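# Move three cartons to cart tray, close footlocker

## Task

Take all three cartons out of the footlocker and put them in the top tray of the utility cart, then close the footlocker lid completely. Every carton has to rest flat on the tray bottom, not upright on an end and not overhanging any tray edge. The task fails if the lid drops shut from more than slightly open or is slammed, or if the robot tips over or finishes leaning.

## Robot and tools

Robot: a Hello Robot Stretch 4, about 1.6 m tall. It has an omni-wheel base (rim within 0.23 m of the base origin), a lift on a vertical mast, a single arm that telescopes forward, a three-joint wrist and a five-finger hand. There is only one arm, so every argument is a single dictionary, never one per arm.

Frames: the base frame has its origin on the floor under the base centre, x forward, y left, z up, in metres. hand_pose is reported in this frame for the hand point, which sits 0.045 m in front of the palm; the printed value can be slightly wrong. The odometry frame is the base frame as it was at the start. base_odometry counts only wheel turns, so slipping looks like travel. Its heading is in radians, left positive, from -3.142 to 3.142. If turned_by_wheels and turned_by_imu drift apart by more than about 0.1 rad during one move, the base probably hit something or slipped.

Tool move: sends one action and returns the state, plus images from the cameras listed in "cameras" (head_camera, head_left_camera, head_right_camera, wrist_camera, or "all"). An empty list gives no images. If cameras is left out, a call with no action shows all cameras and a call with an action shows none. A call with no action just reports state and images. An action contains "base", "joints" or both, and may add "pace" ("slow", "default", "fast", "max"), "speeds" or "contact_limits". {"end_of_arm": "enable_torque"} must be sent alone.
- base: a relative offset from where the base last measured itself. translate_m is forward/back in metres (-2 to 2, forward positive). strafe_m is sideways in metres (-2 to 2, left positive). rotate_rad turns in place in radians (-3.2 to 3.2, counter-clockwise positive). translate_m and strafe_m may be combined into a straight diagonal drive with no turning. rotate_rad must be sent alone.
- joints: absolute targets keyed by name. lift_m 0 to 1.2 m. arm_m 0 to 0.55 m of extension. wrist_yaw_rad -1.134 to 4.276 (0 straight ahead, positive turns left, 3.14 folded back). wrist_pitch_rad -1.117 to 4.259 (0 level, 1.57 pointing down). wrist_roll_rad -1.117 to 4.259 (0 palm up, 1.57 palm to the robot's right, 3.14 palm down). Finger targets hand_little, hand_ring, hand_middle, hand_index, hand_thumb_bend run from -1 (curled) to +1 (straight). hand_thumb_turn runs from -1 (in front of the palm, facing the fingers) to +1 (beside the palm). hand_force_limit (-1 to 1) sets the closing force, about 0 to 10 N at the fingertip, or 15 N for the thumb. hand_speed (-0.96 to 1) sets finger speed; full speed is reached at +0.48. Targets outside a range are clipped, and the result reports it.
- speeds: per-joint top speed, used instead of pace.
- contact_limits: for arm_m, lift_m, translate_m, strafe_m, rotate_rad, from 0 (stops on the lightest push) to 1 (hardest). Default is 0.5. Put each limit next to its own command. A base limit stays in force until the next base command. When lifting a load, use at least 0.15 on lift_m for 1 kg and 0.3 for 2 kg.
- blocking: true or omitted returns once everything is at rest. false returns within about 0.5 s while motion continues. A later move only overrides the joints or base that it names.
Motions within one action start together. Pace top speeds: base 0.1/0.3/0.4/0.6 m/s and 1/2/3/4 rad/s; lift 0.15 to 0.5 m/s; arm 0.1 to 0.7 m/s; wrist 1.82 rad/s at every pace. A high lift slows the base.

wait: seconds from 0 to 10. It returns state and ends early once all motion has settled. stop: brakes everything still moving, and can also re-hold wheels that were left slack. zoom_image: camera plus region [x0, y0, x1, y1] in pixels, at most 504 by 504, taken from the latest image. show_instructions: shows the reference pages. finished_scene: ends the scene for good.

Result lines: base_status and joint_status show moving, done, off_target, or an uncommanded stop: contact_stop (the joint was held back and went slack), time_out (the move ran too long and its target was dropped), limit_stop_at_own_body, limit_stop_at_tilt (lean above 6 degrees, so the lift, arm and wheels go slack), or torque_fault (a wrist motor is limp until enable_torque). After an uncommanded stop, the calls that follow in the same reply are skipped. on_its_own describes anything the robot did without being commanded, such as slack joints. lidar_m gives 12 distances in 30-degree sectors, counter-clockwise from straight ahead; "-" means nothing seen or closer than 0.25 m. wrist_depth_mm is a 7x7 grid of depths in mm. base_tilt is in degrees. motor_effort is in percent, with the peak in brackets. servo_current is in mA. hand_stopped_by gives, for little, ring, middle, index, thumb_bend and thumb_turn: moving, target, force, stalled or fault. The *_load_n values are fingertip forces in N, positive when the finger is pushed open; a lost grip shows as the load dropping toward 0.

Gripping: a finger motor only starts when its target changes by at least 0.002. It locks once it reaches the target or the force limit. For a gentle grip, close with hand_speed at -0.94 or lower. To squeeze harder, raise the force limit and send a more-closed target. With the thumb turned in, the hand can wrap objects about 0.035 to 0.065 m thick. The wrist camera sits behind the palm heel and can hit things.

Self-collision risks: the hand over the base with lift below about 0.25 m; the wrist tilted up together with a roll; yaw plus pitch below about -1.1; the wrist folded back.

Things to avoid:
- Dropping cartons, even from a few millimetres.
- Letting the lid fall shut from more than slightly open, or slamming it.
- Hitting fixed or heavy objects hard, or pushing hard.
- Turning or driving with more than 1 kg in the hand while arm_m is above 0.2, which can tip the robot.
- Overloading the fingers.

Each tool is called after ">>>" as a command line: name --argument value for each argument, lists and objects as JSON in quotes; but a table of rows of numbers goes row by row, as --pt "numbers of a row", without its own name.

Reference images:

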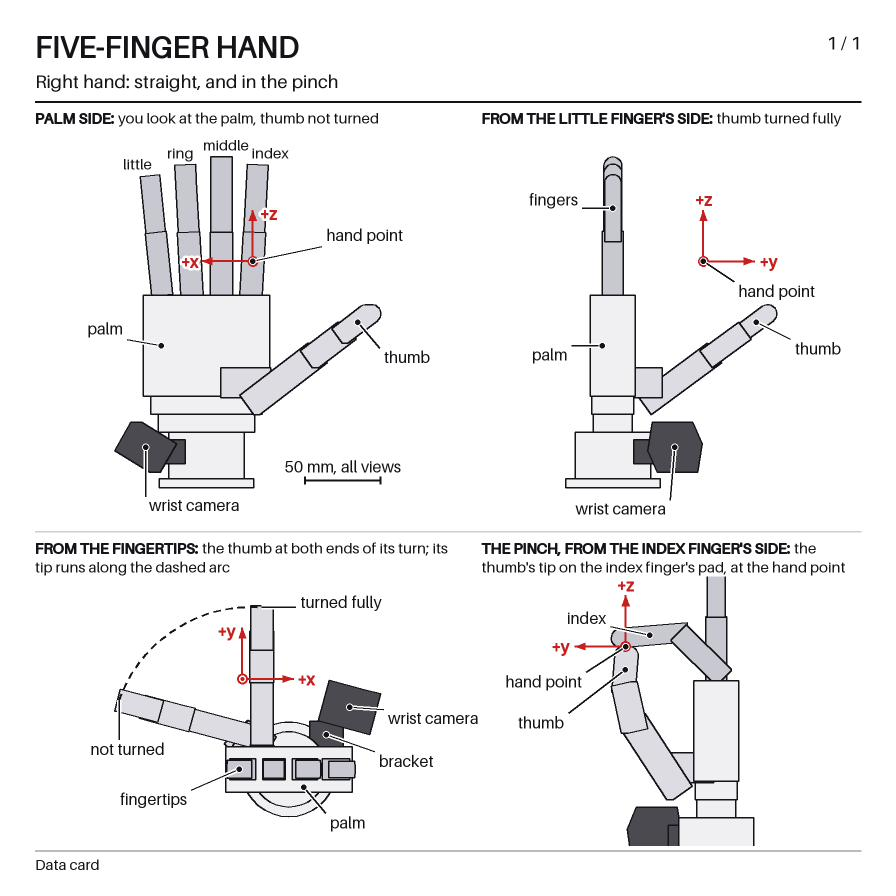

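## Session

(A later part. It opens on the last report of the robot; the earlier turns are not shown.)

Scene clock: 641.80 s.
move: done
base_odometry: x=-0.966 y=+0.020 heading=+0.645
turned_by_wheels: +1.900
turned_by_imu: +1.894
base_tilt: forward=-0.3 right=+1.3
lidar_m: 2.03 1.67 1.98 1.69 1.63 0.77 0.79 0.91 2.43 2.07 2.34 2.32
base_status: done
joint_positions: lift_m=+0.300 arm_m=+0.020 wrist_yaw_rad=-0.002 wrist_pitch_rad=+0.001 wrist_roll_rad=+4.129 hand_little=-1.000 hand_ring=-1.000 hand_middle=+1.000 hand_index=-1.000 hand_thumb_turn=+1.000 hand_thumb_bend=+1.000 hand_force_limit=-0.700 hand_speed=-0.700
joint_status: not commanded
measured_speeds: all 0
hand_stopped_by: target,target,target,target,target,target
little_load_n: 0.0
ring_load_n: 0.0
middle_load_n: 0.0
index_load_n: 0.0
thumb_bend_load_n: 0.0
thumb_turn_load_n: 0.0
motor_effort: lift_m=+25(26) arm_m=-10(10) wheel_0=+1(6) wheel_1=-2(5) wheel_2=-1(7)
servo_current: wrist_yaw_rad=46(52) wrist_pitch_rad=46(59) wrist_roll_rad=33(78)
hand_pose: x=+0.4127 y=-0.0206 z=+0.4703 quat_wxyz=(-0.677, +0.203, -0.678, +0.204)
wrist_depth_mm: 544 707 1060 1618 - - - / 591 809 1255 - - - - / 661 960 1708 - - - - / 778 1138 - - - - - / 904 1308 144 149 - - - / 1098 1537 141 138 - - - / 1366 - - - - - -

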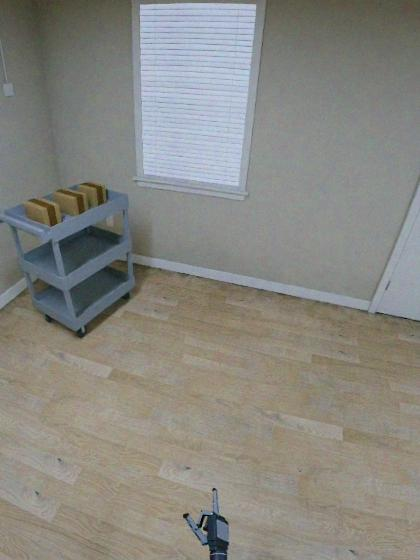

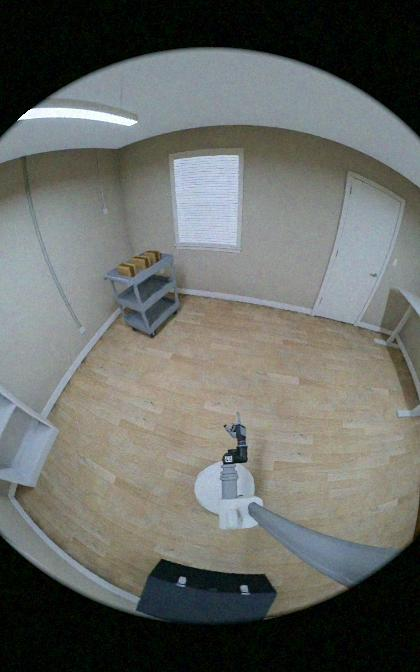

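>>> move --base '{"rotate_rad": 0.44}' --joints '{"lift_m": 0.3}' --cameras '[]'

>>> move --base '{"translate_m": 0.7}' --cameras '["head_camera", "head_left_camera"]'

Scene clock: 643.53 s.
move: done
base_odometry: x=-0.966 y=+0.020 heading=+1.085
turned_by_wheels: +0.440
turned_by_imu: +0.438
base_tilt: forward=-0.3 right=+1.3
lidar_m: 1.66 1.99 1.68 1.71 0.78 0.78 0.86 2.44 2.09 2.22 2.33 2.31
base_status: done
joint_positions: lift_m=+0.300 arm_m=+0.020 wrist_yaw_rad=-0.001 wrist_pitch_rad=+0.001 wrist_roll_rad=+4.129 hand_little=-1.000 hand_ring=-1.000 hand_middle=+1.000 hand_index=-1.000 hand_thumb_turn=+1.000 hand_thumb_bend=+1.000 hand_force_limit=-0.700 hand_speed=-0.700
joint_status: all done
measured_speeds: all 0
hand_stopped_by: target,target,target,target,target,target
little_load_n: 0.0
ring_load_n: 0.5
middle_load_n: 0.0
index_load_n: 0.0
thumb_bend_load_n: 0.0
thumb_turn_load_n: -0.5
motor_effort: lift_m=+25(25) arm_m=-9(10) wheel_0=+1(7) wheel_1=-2(7) wheel_2=-1(7)
servo_current: wrist_yaw_rad=39(52) wrist_pitch_rad=33(52) wrist_roll_rad=39(65)
hand_pose: x=+0.4127 y=-0.0205 z=+0.4703 quat_wxyz=(-0.677, +0.203, -0.678, +0.204)
wrist_depth_mm: 544 707 1025 1661 - - - / 591 820 1281 - - - - / 668 946 1499 - - - - / 768 1138 1756 - - - - / 904 1366 132 150 - - - / 1098 1618 141 138 - - - / 1366 - - - - - -

Scene clock: 647.33 s.
move: done
base_odometry: x=-0.639 y=+0.639 heading=+1.085
turned_by_wheels: +0.000
turned_by_imu: +0.003
base_tilt: forward=-0.2 right=+1.3
lidar_m: 0.97 1.37 1.49 1.42 1.95 1.34 1.47 2.97 2.44 2.18 1.79 1.33
base_status: done
joint_positions: lift_m=+0.300 arm_m=+0.020 wrist_yaw_rad=-0.001 wrist_pitch_rad=+0.001 wrist_roll_rad=+4.129 hand_little=-1.000 hand_ring=-1.000 hand_middle=+1.000 hand_index=-1.000 hand_thumb_turn=+1.000 hand_thumb_bend=+1.000 hand_force_limit=-0.700 hand_speed=-0.700
joint_status: not commanded
measured_speeds: all 0
hand_stopped_by: target,target,target,target,target,target
little_load_n: 0.0
ring_load_n: 0.0
middle_load_n: 0.0
index_load_n: 0.0
thumb_bend_load_n: 0.0
thumb_turn_load_n: -0.5
motor_effort: lift_m=+25(25) arm_m=-9(10) wheel_0=+0(6) wheel_1=-1(6) wheel_2=+2(10)
servo_current: wrist_yaw_rad=52(52) wrist_pitch_rad=26(59) wrist_roll_rad=59(72)
hand_pose: x=+0.4127 y=-0.0205 z=+0.4703 quat_wxyz=(-0.677, +0.203, -0.678, +0.204)
wrist_depth_mm: 549 707 1025 - - - - / 597 798 809 - - - - / 668 931 - - 1025 - - / 778 1060 120 - - - - / 904 1255 132 134 - - - / 1098 - 141 138 - - - / - - - - - - -

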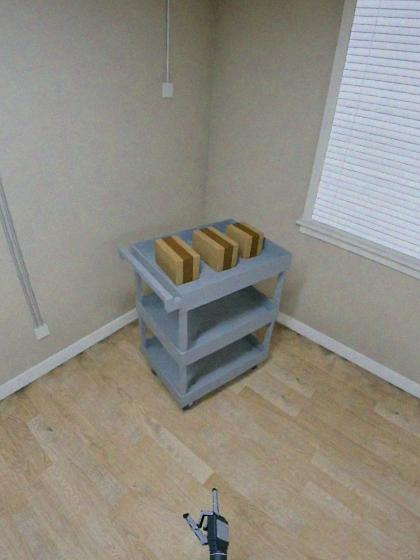

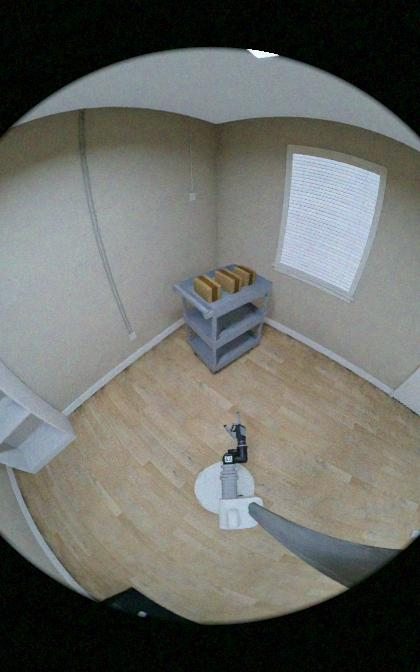

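>>> zoom_image --camera "head_camera" --region '[110, 205, 310, 325]'

Scaled by 2.520 from the camera's image (finer frame: 1200x1600).

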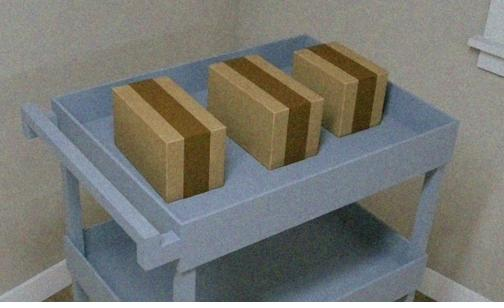

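>>> zoom_image --camera "head_camera" --region '[145, 225, 215, 295]'

>>> zoom_image --camera "head_camera" --region '[190, 215, 270, 275]'

Scaled by 7.200 from the camera's image (finer frame: 1200x1600).

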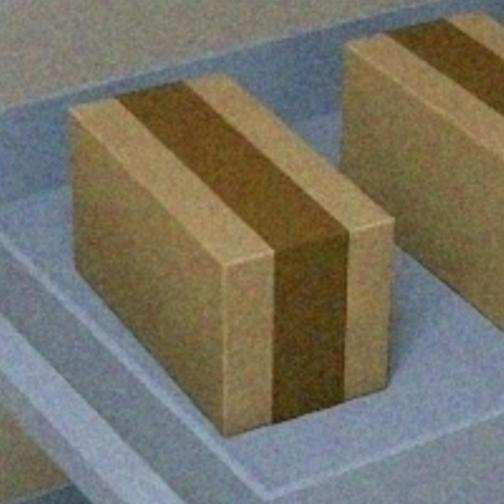

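Scaled by 6.300 from the camera's image (finer frame: 1200x1600).

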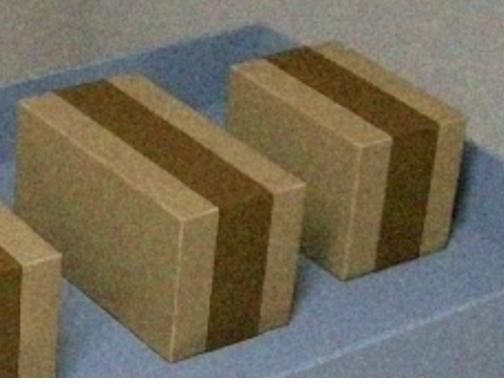

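>>> move --cameras '["all"]'

>>> zoom_image --camera "head_left_camera" --region '[160, 240, 300, 380]'

>>> zoom_image --camera "head_right_camera" --region '[120, 240, 260, 380]'

Scene clock: 650.97 s.
base_odometry: x=-0.639 y=+0.639 heading=+1.085
turned_by_wheels: +0.000
turned_by_imu: +0.001
base_tilt: forward=-0.3 right=+1.3
lidar_m: 0.97 1.37 1.51 1.40 1.95 1.34 1.48 2.97 2.40 2.20 1.78 1.33
base_status: done
joint_positions: lift_m=+0.300 arm_m=+0.020 wrist_yaw_rad=-0.001 wrist_pitch_rad=+0.001 wrist_roll_rad=+4.129 hand_little=-1.000 hand_ring=-1.000 hand_middle=+1.000 hand_index=-1.000 hand_thumb_turn=+1.000 hand_thumb_bend=+1.000 hand_force_limit=-0.700 hand_speed=-0.700
joint_status: not commanded
measured_speeds: all 0
hand_stopped_by: target,target,target,target,target,target
little_load_n: 0.0
ring_load_n: 0.0
middle_load_n: 0.0
index_load_n: 0.0
thumb_bend_load_n: 0.0
thumb_turn_load_n: -0.5
motor_effort: lift_m=+25(25) arm_m=-9(10) wheel_0=+1(6) wheel_1=-1(6) wheel_2=+2(10)
servo_current: wrist_yaw_rad=52(52) wrist_pitch_rad=39(59) wrist_roll_rad=20(72)
hand_pose: x=+0.4127 y=-0.0205 z=+0.4703 quat_wxyz=(-0.677, +0.203, -0.678, +0.204) (m; base frame)
wrist_depth_mm: 544 707 1008 - - - - / 591 788 798 - - - - / 668 931 - - 1042 - - / 768 1042 120 - - - - / 917 1229 131 134 - - - / 1098 - 141 138 - - - / - - - - - - -
pictures: head_camera, head_left_camera, head_right_camera, wrist_camera
camera_calibration:
wrist_camera: T_world_to_cam=[[-0.02921, 0.54256, 0.83951, -0.35892], [0.00179, -0.83984, 0.54283, -0.27192], [0.99957, 0.01736, 0.02356, -0.26405]] pos_world=[0.25394, -0.02905, 0.45514]

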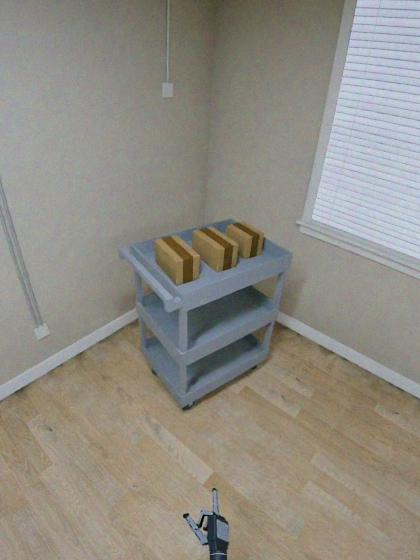

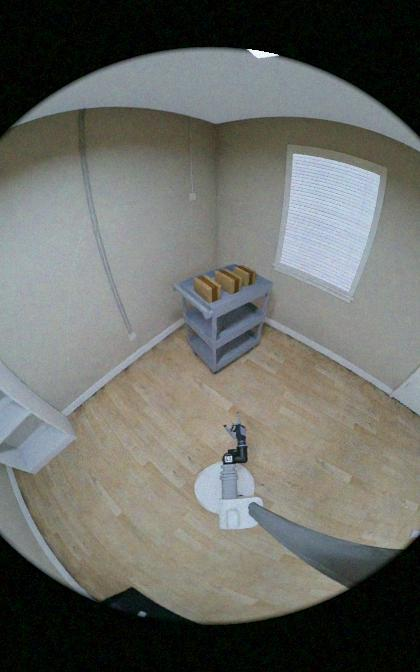

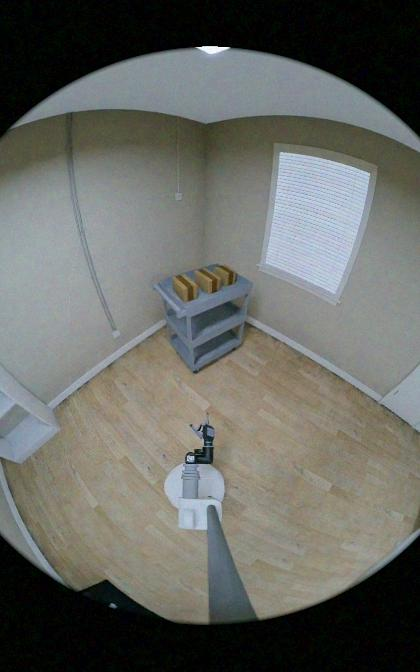

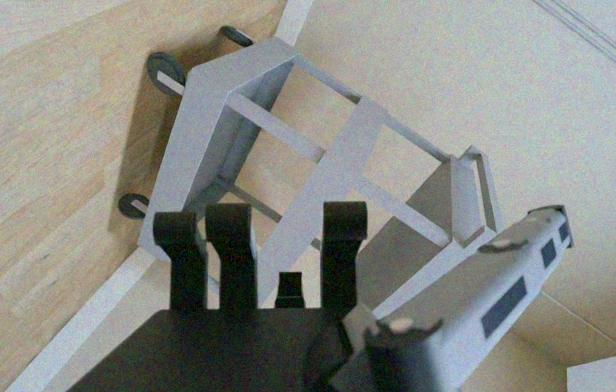

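Scaled by 3.600 from the camera's image (finer frame: 600x960).

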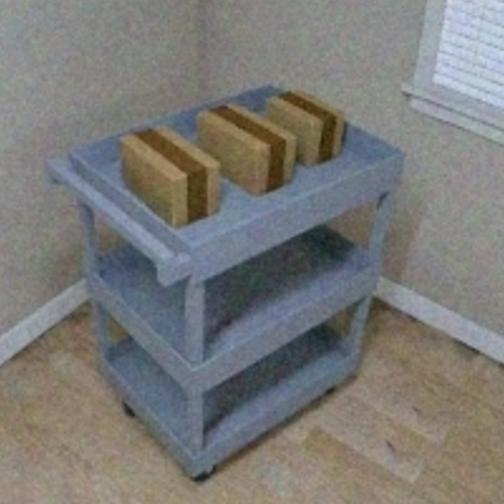

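Scaled by 3.600 from the camera's image (finer frame: 600x960).

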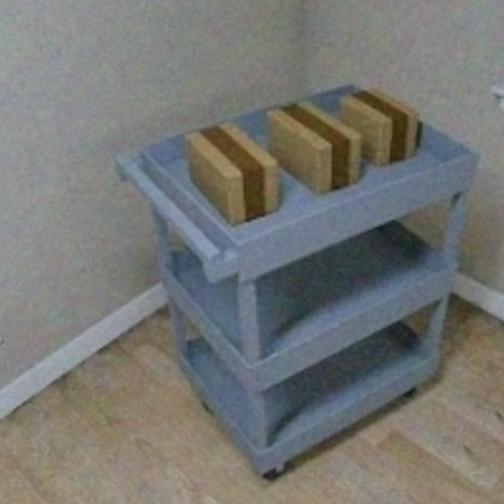

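>>> move --joints '{"lift_m": 1.15, "hand_middle": -1, "wrist_roll_rad": 3.14}'

>>> move --joints '{"wrist_pitch_rad": 1.57}' --cameras '["wrist_camera", "head_camera"]'

Scene clock: 657.20 s.
move: done
base_odometry: x=-0.639 y=+0.639 heading=+1.085
turned_by_wheels: +0.000
turned_by_imu: +0.002
base_tilt: forward=-0.3 right=+1.3
lidar_m: 0.96 1.37 1.52 1.42 1.95 1.35 1.47 2.94 2.45 2.18 1.80 1.33
base_status: not commanded
joint_positions: lift_m=+1.150 arm_m=+0.020 wrist_yaw_rad=-0.001 wrist_pitch_rad=+0.001 wrist_roll_rad=+3.143 hand_little=-1.000 hand_ring=-1.000 hand_middle=-1.000 hand_index=-1.000 hand_thumb_turn=+1.000 hand_thumb_bend=+1.000 hand_force_limit=-0.700 hand_speed=-0.700
joint_status: all done
measured_speeds: all 0
hand_stopped_by: target,target,target,target,target,target
little_load_n: 0.0
ring_load_n: 0.0
middle_load_n: 0.0
index_load_n: 0.0
thumb_bend_load_n: 0.0
thumb_turn_load_n: 0.0
motor_effort: lift_m=+25(30) arm_m=-9(10) wheel_0=+1(1) wheel_1=-1(1) wheel_2=+2(2)
servo_current: wrist_yaw_rad=46(52) wrist_pitch_rad=39(59) wrist_roll_rad=72(98)
hand_pose: x=+0.4125 y=-0.0569 z=+1.2676 quat_wxyz=(-0.500, +0.500, -0.501, +0.500)
wrist_depth_mm: - - - 917 904 - - / 1255 1464 1160 1118 - - - / 1255 1464 - - - - - / 1255 1464 120 114 - - - / 1255 1430 131 139 - - - / 1229 1397 142 142 - - - / 1255 - - - - - -
pictures: none

Scene clock: 658.70 s.
move: done
base_odometry: x=-0.639 y=+0.639 heading=+1.085
turned_by_wheels: +0.000
turned_by_imu: +0.000
base_tilt: forward=-0.2 right=+1.3
lidar_m: 0.97 1.37 1.52 1.39 1.95 1.36 1.48 2.98 2.45 2.19 1.80 1.32
base_status: not commanded
joint_positions: lift_m=+1.150 arm_m=+0.020 wrist_yaw_rad=-0.001 wrist_pitch_rad=+1.567 wrist_roll_rad=+3.143 hand_little=-1.000 hand_ring=-1.000 hand_middle=-1.000 hand_index=-1.000 hand_thumb_turn=+1.000 hand_thumb_bend=+1.000 hand_force_limit=-0.700 hand_speed=-0.700
joint_status: all done
measured_speeds: all 0
hand_stopped_by: target,target,target,target,target,target
little_load_n: 0.0
ring_load_n: 0.5
middle_load_n: 0.0
index_load_n: 0.0
thumb_bend_load_n: 0.0
thumb_turn_load_n: 0.0
motor_effort: lift_m=+25(25) arm_m=-9(10) wheel_0=+0(1) wheel_1=-1(1) wheel_2=+2(2)
servo_current: wrist_yaw_rad=33(59) wrist_pitch_rad=52(72) wrist_roll_rad=46(78)
hand_pose: x=+0.1319 y=-0.0564 z=+1.1063 quat_wxyz=(-0.001, +0.706, -0.708, +0.001)
wrist_depth_mm: 1182 1205 1229 1229 1229 1255 1255 / 1205 1205 1229 1255 1255 1255 1281 / 1205 1205 1255 - 1281 1255 1281 / 1182 1229 1205 113 1255 1255 1281 / 1205 1229 133 139 1255 1281 - / 1205 1205 142 142 - - - / 1182 - - - - - -
pictures: head_camera, wrist_camera
wrist_camera: T_world_to_cam=[[0.01214, 0.99945, 0.03101, 0.03324], [0.99992, -0.0122, 0.00158, -0.13301], [0.00196, 0.03099, -0.99952, 1.26638]] pos_world=[0.13011, -0.07409, 1.26495]

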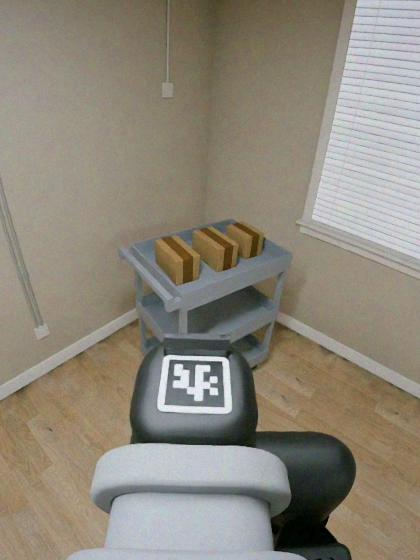

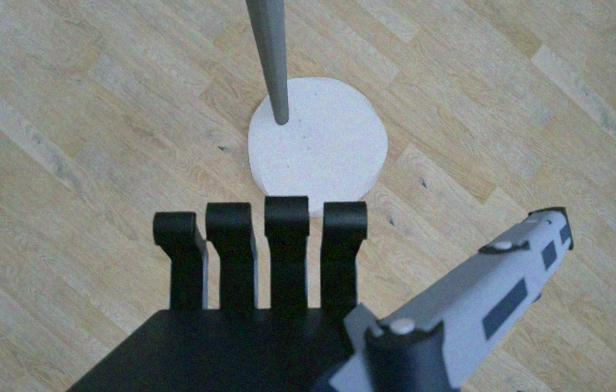

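>>> move --joints '{"wrist_roll_rad": 0.0}'

>>> move --base '{"translate_m": 0.5}' --pace "slow" --cameras '["head_camera", "wrist_camera"]'

Scene clock: 661.37 s.
move: done
base_odometry: x=-0.639 y=+0.639 heading=+1.085
turned_by_wheels: +0.000
turned_by_imu: +0.001
base_tilt: forward=-0.3 right=+1.3
lidar_m: 0.97 1.38 1.51 1.43 1.95 1.36 1.49 2.99 2.45 2.17 1.79 1.33
base_status: not commanded
joint_positions: lift_m=+1.150 arm_m=+0.020 wrist_yaw_rad=-0.001 wrist_pitch_rad=+1.567 wrist_roll_rad=+0.003 hand_little=-1.000 hand_ring=-1.000 hand_middle=-1.000 hand_index=-1.000 hand_thumb_turn=+1.000 hand_thumb_bend=+1.000 hand_force_limit=-0.700 hand_speed=-0.700
joint_status: all done
measured_speeds: all 0
hand_stopped_by: target,target,target,target,target,target
little_load_n: 0.0
ring_load_n: 0.0
middle_load_n: 0.0
index_load_n: 0.5
thumb_bend_load_n: 0.0
thumb_turn_load_n: 0.0
motor_effort: lift_m=+25(25) arm_m=-9(10) wheel_0=+0(1) wheel_1=-1(1) wheel_2=+2(2)
servo_current: wrist_yaw_rad=52(59) wrist_pitch_rad=39(52) wrist_roll_rad=65(130)
hand_pose: x=+0.2519 y=-0.1185 z=+1.1067 quat_wxyz=(+0.001, +0.709, +0.706, +0.001)
wrist_depth_mm: 1229 1205 1229 1229 1229 1281 1255 / 1182 1205 1229 1229 1255 1255 1308 / 1229 1229 1229 1255 1255 1281 1281 / 1205 1205 1205 1229 1255 1281 1255 / 1229 1229 132 134 1281 1255 - / 1229 1229 141 138 - - - / 1205 - - - - - -
pictures: none

Scene clock: 667.67 s.
move: done
base_odometry: x=-0.406 y=+1.082 heading=+1.085
turned_by_wheels: +0.000
turned_by_imu: +0.003
base_tilt: forward=-0.2 right=+1.3
lidar_m: 0.48 0.60 1.18 1.33 1.65 1.78 1.89 2.76 2.76 1.74 1.38 0.68
base_status: done
joint_positions: lift_m=+1.150 arm_m=+0.020 wrist_yaw_rad=-0.001 wrist_pitch_rad=+1.568 wrist_roll_rad=+0.003 hand_little=-1.000 hand_ring=-1.000 hand_middle=-1.000 hand_index=-1.000 hand_thumb_turn=+1.000 hand_thumb_bend=+1.000 hand_force_limit=-0.700 hand_speed=-0.700
joint_status: not commanded
measured_speeds: all 0
hand_stopped_by: target,target,target,target,target,target
little_load_n: 0.0
ring_load_n: 0.0
middle_load_n: 0.0
index_load_n: 0.0
thumb_bend_load_n: 0.0
thumb_turn_load_n: 0.0
motor_effort: lift_m=+25(25) arm_m=-9(10) wheel_0=+2(5) wheel_1=+0(5) wheel_2=-1(7)
servo_current: wrist_yaw_rad=39(59) wrist_pitch_rad=33(59) wrist_roll_rad=46(85)
hand_pose: x=+0.2519 y=-0.1185 z=+1.1067 quat_wxyz=(+0.001, +0.709, +0.706, +0.001)
wrist_depth_mm: 1205 1205 759 778 1255 1255 1255 / 1205 1205 1255 1229 1229 1229 1255 / 1205 1229 1229 1255 1229 1281 1255 / 1205 1205 1182 1255 1255 1281 1281 / 1205 1229 131 134 1255 1255 - / 1205 1205 141 138 - - - / 1229 - - - - - -
wrist_camera: T_world_to_cam=[[-0.01397, -0.99942, 0.03093, -0.13647], [-0.99989, 0.0138, -0.00559, 0.26104], [0.00516, -0.03101, -0.99951, 1.26032]] pos_world=[0.2526, -0.10092, 1.26537]

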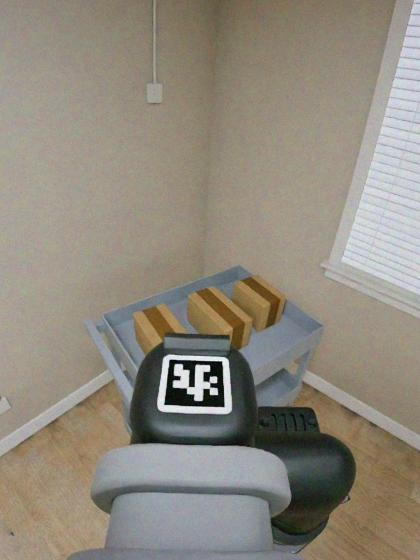

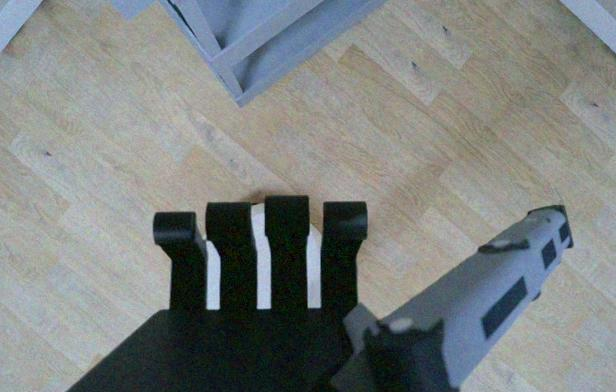

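>>> zoom_image --camera "head_camera" --region '[170, 260, 310, 360]'

>>> move --joints '{"arm_m": 0.45}' --pace "slow" --cameras '["wrist_camera"]'

Scaled by 3.600 from the camera's image (finer frame: 1200x1600).

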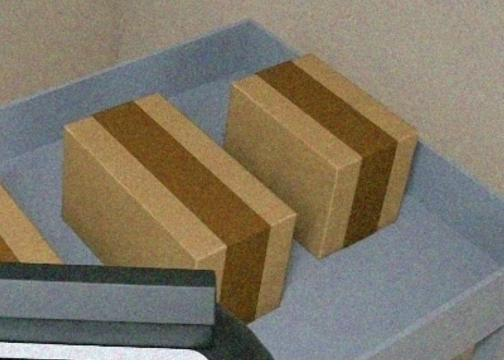

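Scene clock: 673.37 s.
move: done
base_odometry: x=-0.406 y=+1.082 heading=+1.085
turned_by_wheels: +0.000
turned_by_imu: +0.001
base_tilt: forward=-0.3 right=+1.3
lidar_m: 0.46 0.58 1.19 1.33 1.64 1.81 1.90 2.76 2.76 1.70 1.39 0.68
base_status: not commanded
joint_positions: lift_m=+1.150 arm_m=+0.450 wrist_yaw_rad=-0.001 wrist_pitch_rad=+1.568 wrist_roll_rad=+0.003 hand_little=-1.000 hand_ring=-1.000 hand_middle=-1.000 hand_index=-1.000 hand_thumb_turn=+1.000 hand_thumb_bend=+1.000 hand_force_limit=-0.700 hand_speed=-0.700
joint_status: all done
measured_speeds: all 0
hand_stopped_by: target,target,target,target,target,target
little_load_n: 0.0
ring_load_n: 0.0
middle_load_n: 0.0
index_load_n: 0.0
thumb_bend_load_n: 0.0
thumb_turn_load_n: 0.0
motor_effort: lift_m=+25(25) arm_m=+9(11) wheel_0=+2(2) wheel_1=+0(1) wheel_2=-2(2)
servo_current: wrist_yaw_rad=46(59) wrist_pitch_rad=46(46) wrist_roll_rad=52(78)
hand_pose: x=+0.6812 y=-0.1185 z=+1.1067 quat_wxyz=(+0.001, +0.709, +0.706, +0.001)
wrist_depth_mm: 340 - - 347 - - 427 / 340 342 - 364 - 1255 - / 342 342 - - - 1281 1281 / - 345 115 113 1255 1281 1281 / - - 132 139 1255 1255 - / 1205 - 141 142 - - - / 1205 - - - - - -
wrist_camera: T_world_to_cam=[[-0.01397, -0.99942, 0.03093, -0.13047], [-0.99989, 0.0138, -0.00559, 0.69029], [0.00516, -0.03101, -0.99951, 1.2581]] pos_world=[0.6819, -0.10092, 1.26537]

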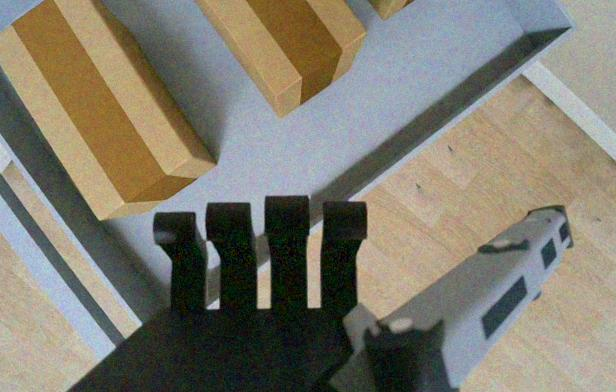

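>>> zoom_image --camera "wrist_camera" --region '[0, 0, 400, 250]'

Scaled by 1.260.

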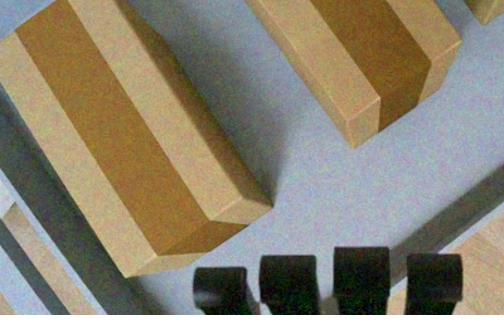

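>>> move --joints '{"arm_m": 0.53, "wrist_yaw_rad": -0.5}' --pace "slow" --speeds '{"wrist_yaw_rad": 0.5}' --cameras '["wrist_camera"]'

Scene clock: 676.43 s.
move: done
base_odometry: x=-0.406 y=+1.082 heading=+1.085
turned_by_wheels: +0.000
turned_by_imu: +0.001
base_tilt: forward=-0.3 right=+1.3
lidar_m: 0.47 0.55 1.19 1.33 1.63 1.78 1.89 2.77 2.77 1.71 1.40 0.68
base_status: not commanded
joint_positions: lift_m=+1.150 arm_m=+0.530 wrist_yaw_rad=-0.497 wrist_pitch_rad=+1.568 wrist_roll_rad=+0.003 hand_little=-1.000 hand_ring=-1.000 hand_middle=-1.000 hand_index=-1.000 hand_thumb_turn=+1.000 hand_thumb_bend=+1.000 hand_force_limit=-0.700 hand_speed=-0.700
joint_status: all done
measured_speeds: all 0
hand_stopped_by: target,target,target,target,target,target
little_load_n: 0.0
ring_load_n: 0.0
middle_load_n: 0.0
index_load_n: 0.0
thumb_bend_load_n: 0.0
thumb_turn_load_n: 0.0
motor_effort: lift_m=+25(25) arm_m=+9(11) wheel_0=+2(2) wheel_1=+1(1) wheel_2=-1(2)
servo_current: wrist_yaw_rad=39(85) wrist_pitch_rad=33(46) wrist_roll_rad=72(72)
hand_pose: x=+0.6975 y=-0.1331 z=+1.1067 quat_wxyz=(+0.001, +0.860, +0.510, +0.001)
wrist_depth_mm: 340 340 343 - - 1229 1281 / - 343 345 - 1255 1255 1308 / - - - - 1229 1281 1281 / 340 - 114 113 1255 1281 1255 / 340 343 131 134 1255 1281 - / - 345 141 138 - - - / - - - - - - -
wrist_camera: T_world_to_cam=[[-0.4875, -0.87258, 0.03092, 0.20244], [-0.87306, 0.48757, -0.0056, 0.68142], [-0.01019, -0.02973, -0.99951, 1.26844]] pos_world=[0.70654, -0.11789, 1.26537]

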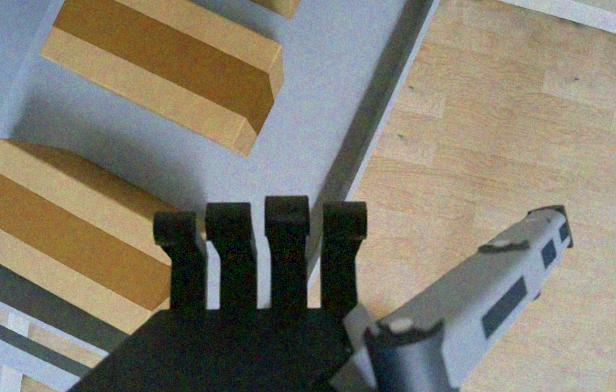

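>>> zoom_image --camera "wrist_camera" --region '[20, 0, 320, 180]'

Scaled by 1.680.

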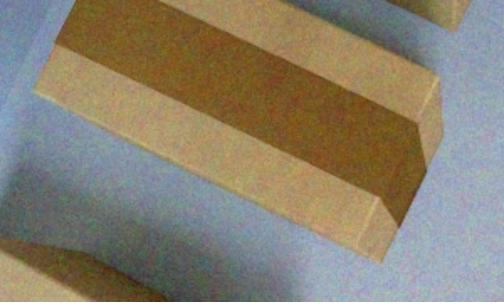

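>>> zoom_image --camera "wrist_camera" --region '[200, 20, 320, 170]'

Scaled by 3.360.

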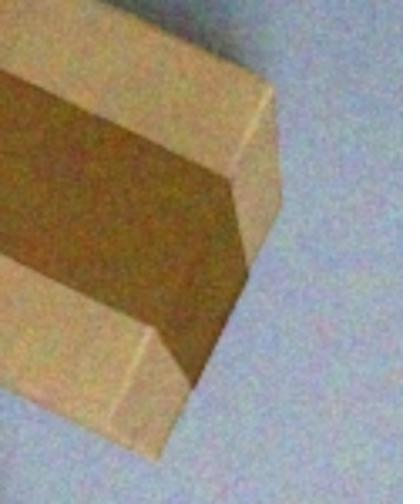

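>>> move --joints '{"arm_m": 0.02}' --pace "slow"

>>> move --base '{"translate_m": -0.3}' --pace "slow" --cameras '["head_camera", "head_left_camera", "head_right_camera"]'

Scene clock: 683.93 s.
move: done
base_odometry: x=-0.406 y=+1.082 heading=+1.085
turned_by_wheels: +0.000
turned_by_imu: +0.002
base_tilt: forward=-0.4 right=+1.3
lidar_m: 0.49 0.57 1.18 1.34 1.62 1.76 1.90 2.76 2.77 1.72 1.39 0.69
base_status: not commanded
joint_positions: lift_m=+1.150 arm_m=+0.020 wrist_yaw_rad=-0.497 wrist_pitch_rad=+1.568 wrist_roll_rad=+0.003 hand_little=-1.000 hand_ring=-1.000 hand_middle=-1.000 hand_index=-1.000 hand_thumb_turn=+1.000 hand_thumb_bend=+1.000 hand_force_limit=-0.700 hand_speed=-0.700
joint_status: all done
measured_speeds: all 0
hand_stopped_by: target,target,target,target,target,target
little_load_n: 0.0
ring_load_n: 0.0
middle_load_n: 0.0
index_load_n: 0.0
thumb_bend_load_n: -0.5
thumb_turn_load_n: 0.0
motor_effort: lift_m=+25(25) arm_m=-10(11) wheel_0=+2(2) wheel_1=+1(1) wheel_2=-2(2)
servo_current: wrist_yaw_rad=39(65) wrist_pitch_rad=33(52) wrist_roll_rad=65(85)
hand_pose: x=+0.1882 y=-0.1331 z=+1.1067 quat_wxyz=(+0.001, +0.860, +0.510, +0.001)
wrist_depth_mm: - - 1229 1229 1229 1255 1281 / 1182 991 1229 1255 1255 1255 1281 / 1205 1205 1205 1229 1255 1255 1281 / 1205 1205 1205 1229 1255 1255 1255 / 1205 1229 131 134 1255 1281 - / 1205 1229 141 138 - - - / 1205 - - - - - -
pictures: none

Scene clock: 688.23 s.
move: done
base_odometry: x=-0.546 y=+0.816 heading=+1.085
turned_by_wheels: +0.000
turned_by_imu: +0.000
base_tilt: forward=-0.3 right=+1.2
lidar_m: 0.76 1.08 1.35 1.41 1.97 1.52 1.62 3.13 2.59 1.99 1.62 1.07
base_status: done
joint_positions: lift_m=+1.150 arm_m=+0.020 wrist_yaw_rad=-0.497 wrist_pitch_rad=+1.568 wrist_roll_rad=+0.003 hand_little=-1.000 hand_ring=-1.000 hand_middle=-1.000 hand_index=-1.000 hand_thumb_turn=+1.000 hand_thumb_bend=+1.000 hand_force_limit=-0.700 hand_speed=-0.700
joint_status: not commanded
measured_speeds: all 0
hand_stopped_by: target,target,target,target,target,target
little_load_n: 0.0
ring_load_n: 0.0
middle_load_n: 0.0
index_load_n: 0.0
thumb_bend_load_n: 0.0
thumb_turn_load_n: 0.0
motor_effort: lift_m=+25(25) arm_m=-10(10) wheel_0=-3(5) wheel_1=+0(4) wheel_2=+0(7)
servo_current: wrist_yaw_rad=46(59) wrist_pitch_rad=33(52) wrist_roll_rad=46(91)
hand_pose: x=+0.1882 y=-0.1331 z=+1.1067 quat_wxyz=(+0.001, +0.860, +0.510, +0.001)
wrist_depth_mm: 1205 1205 1229 1255 1229 1255 1281 / 1182 1229 1205 1229 1281 1281 1281 / 1205 1205 1229 1281 1281 1255 1281 / 1205 1182 1229 1229 1255 1281 1255 / 1205 1255 131 134 1281 1281 - / 1229 1229 142 138 - - - / 1182 - - - - - -

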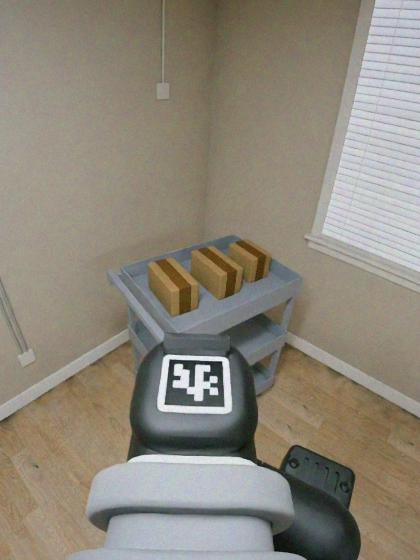

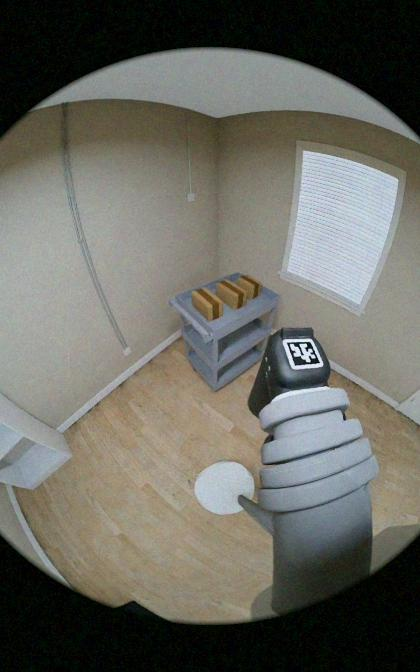

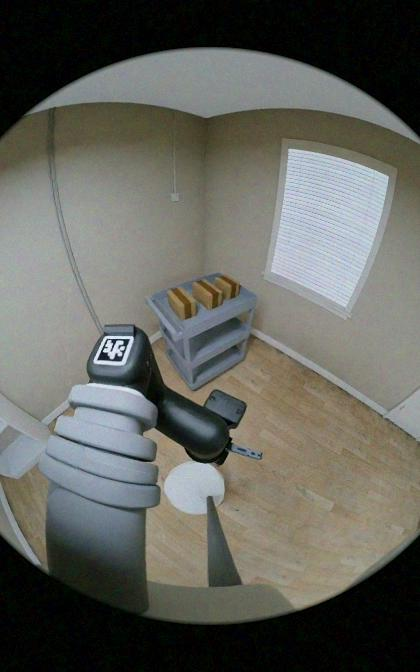

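>>> finished_scene

The scene is finished: the task was done.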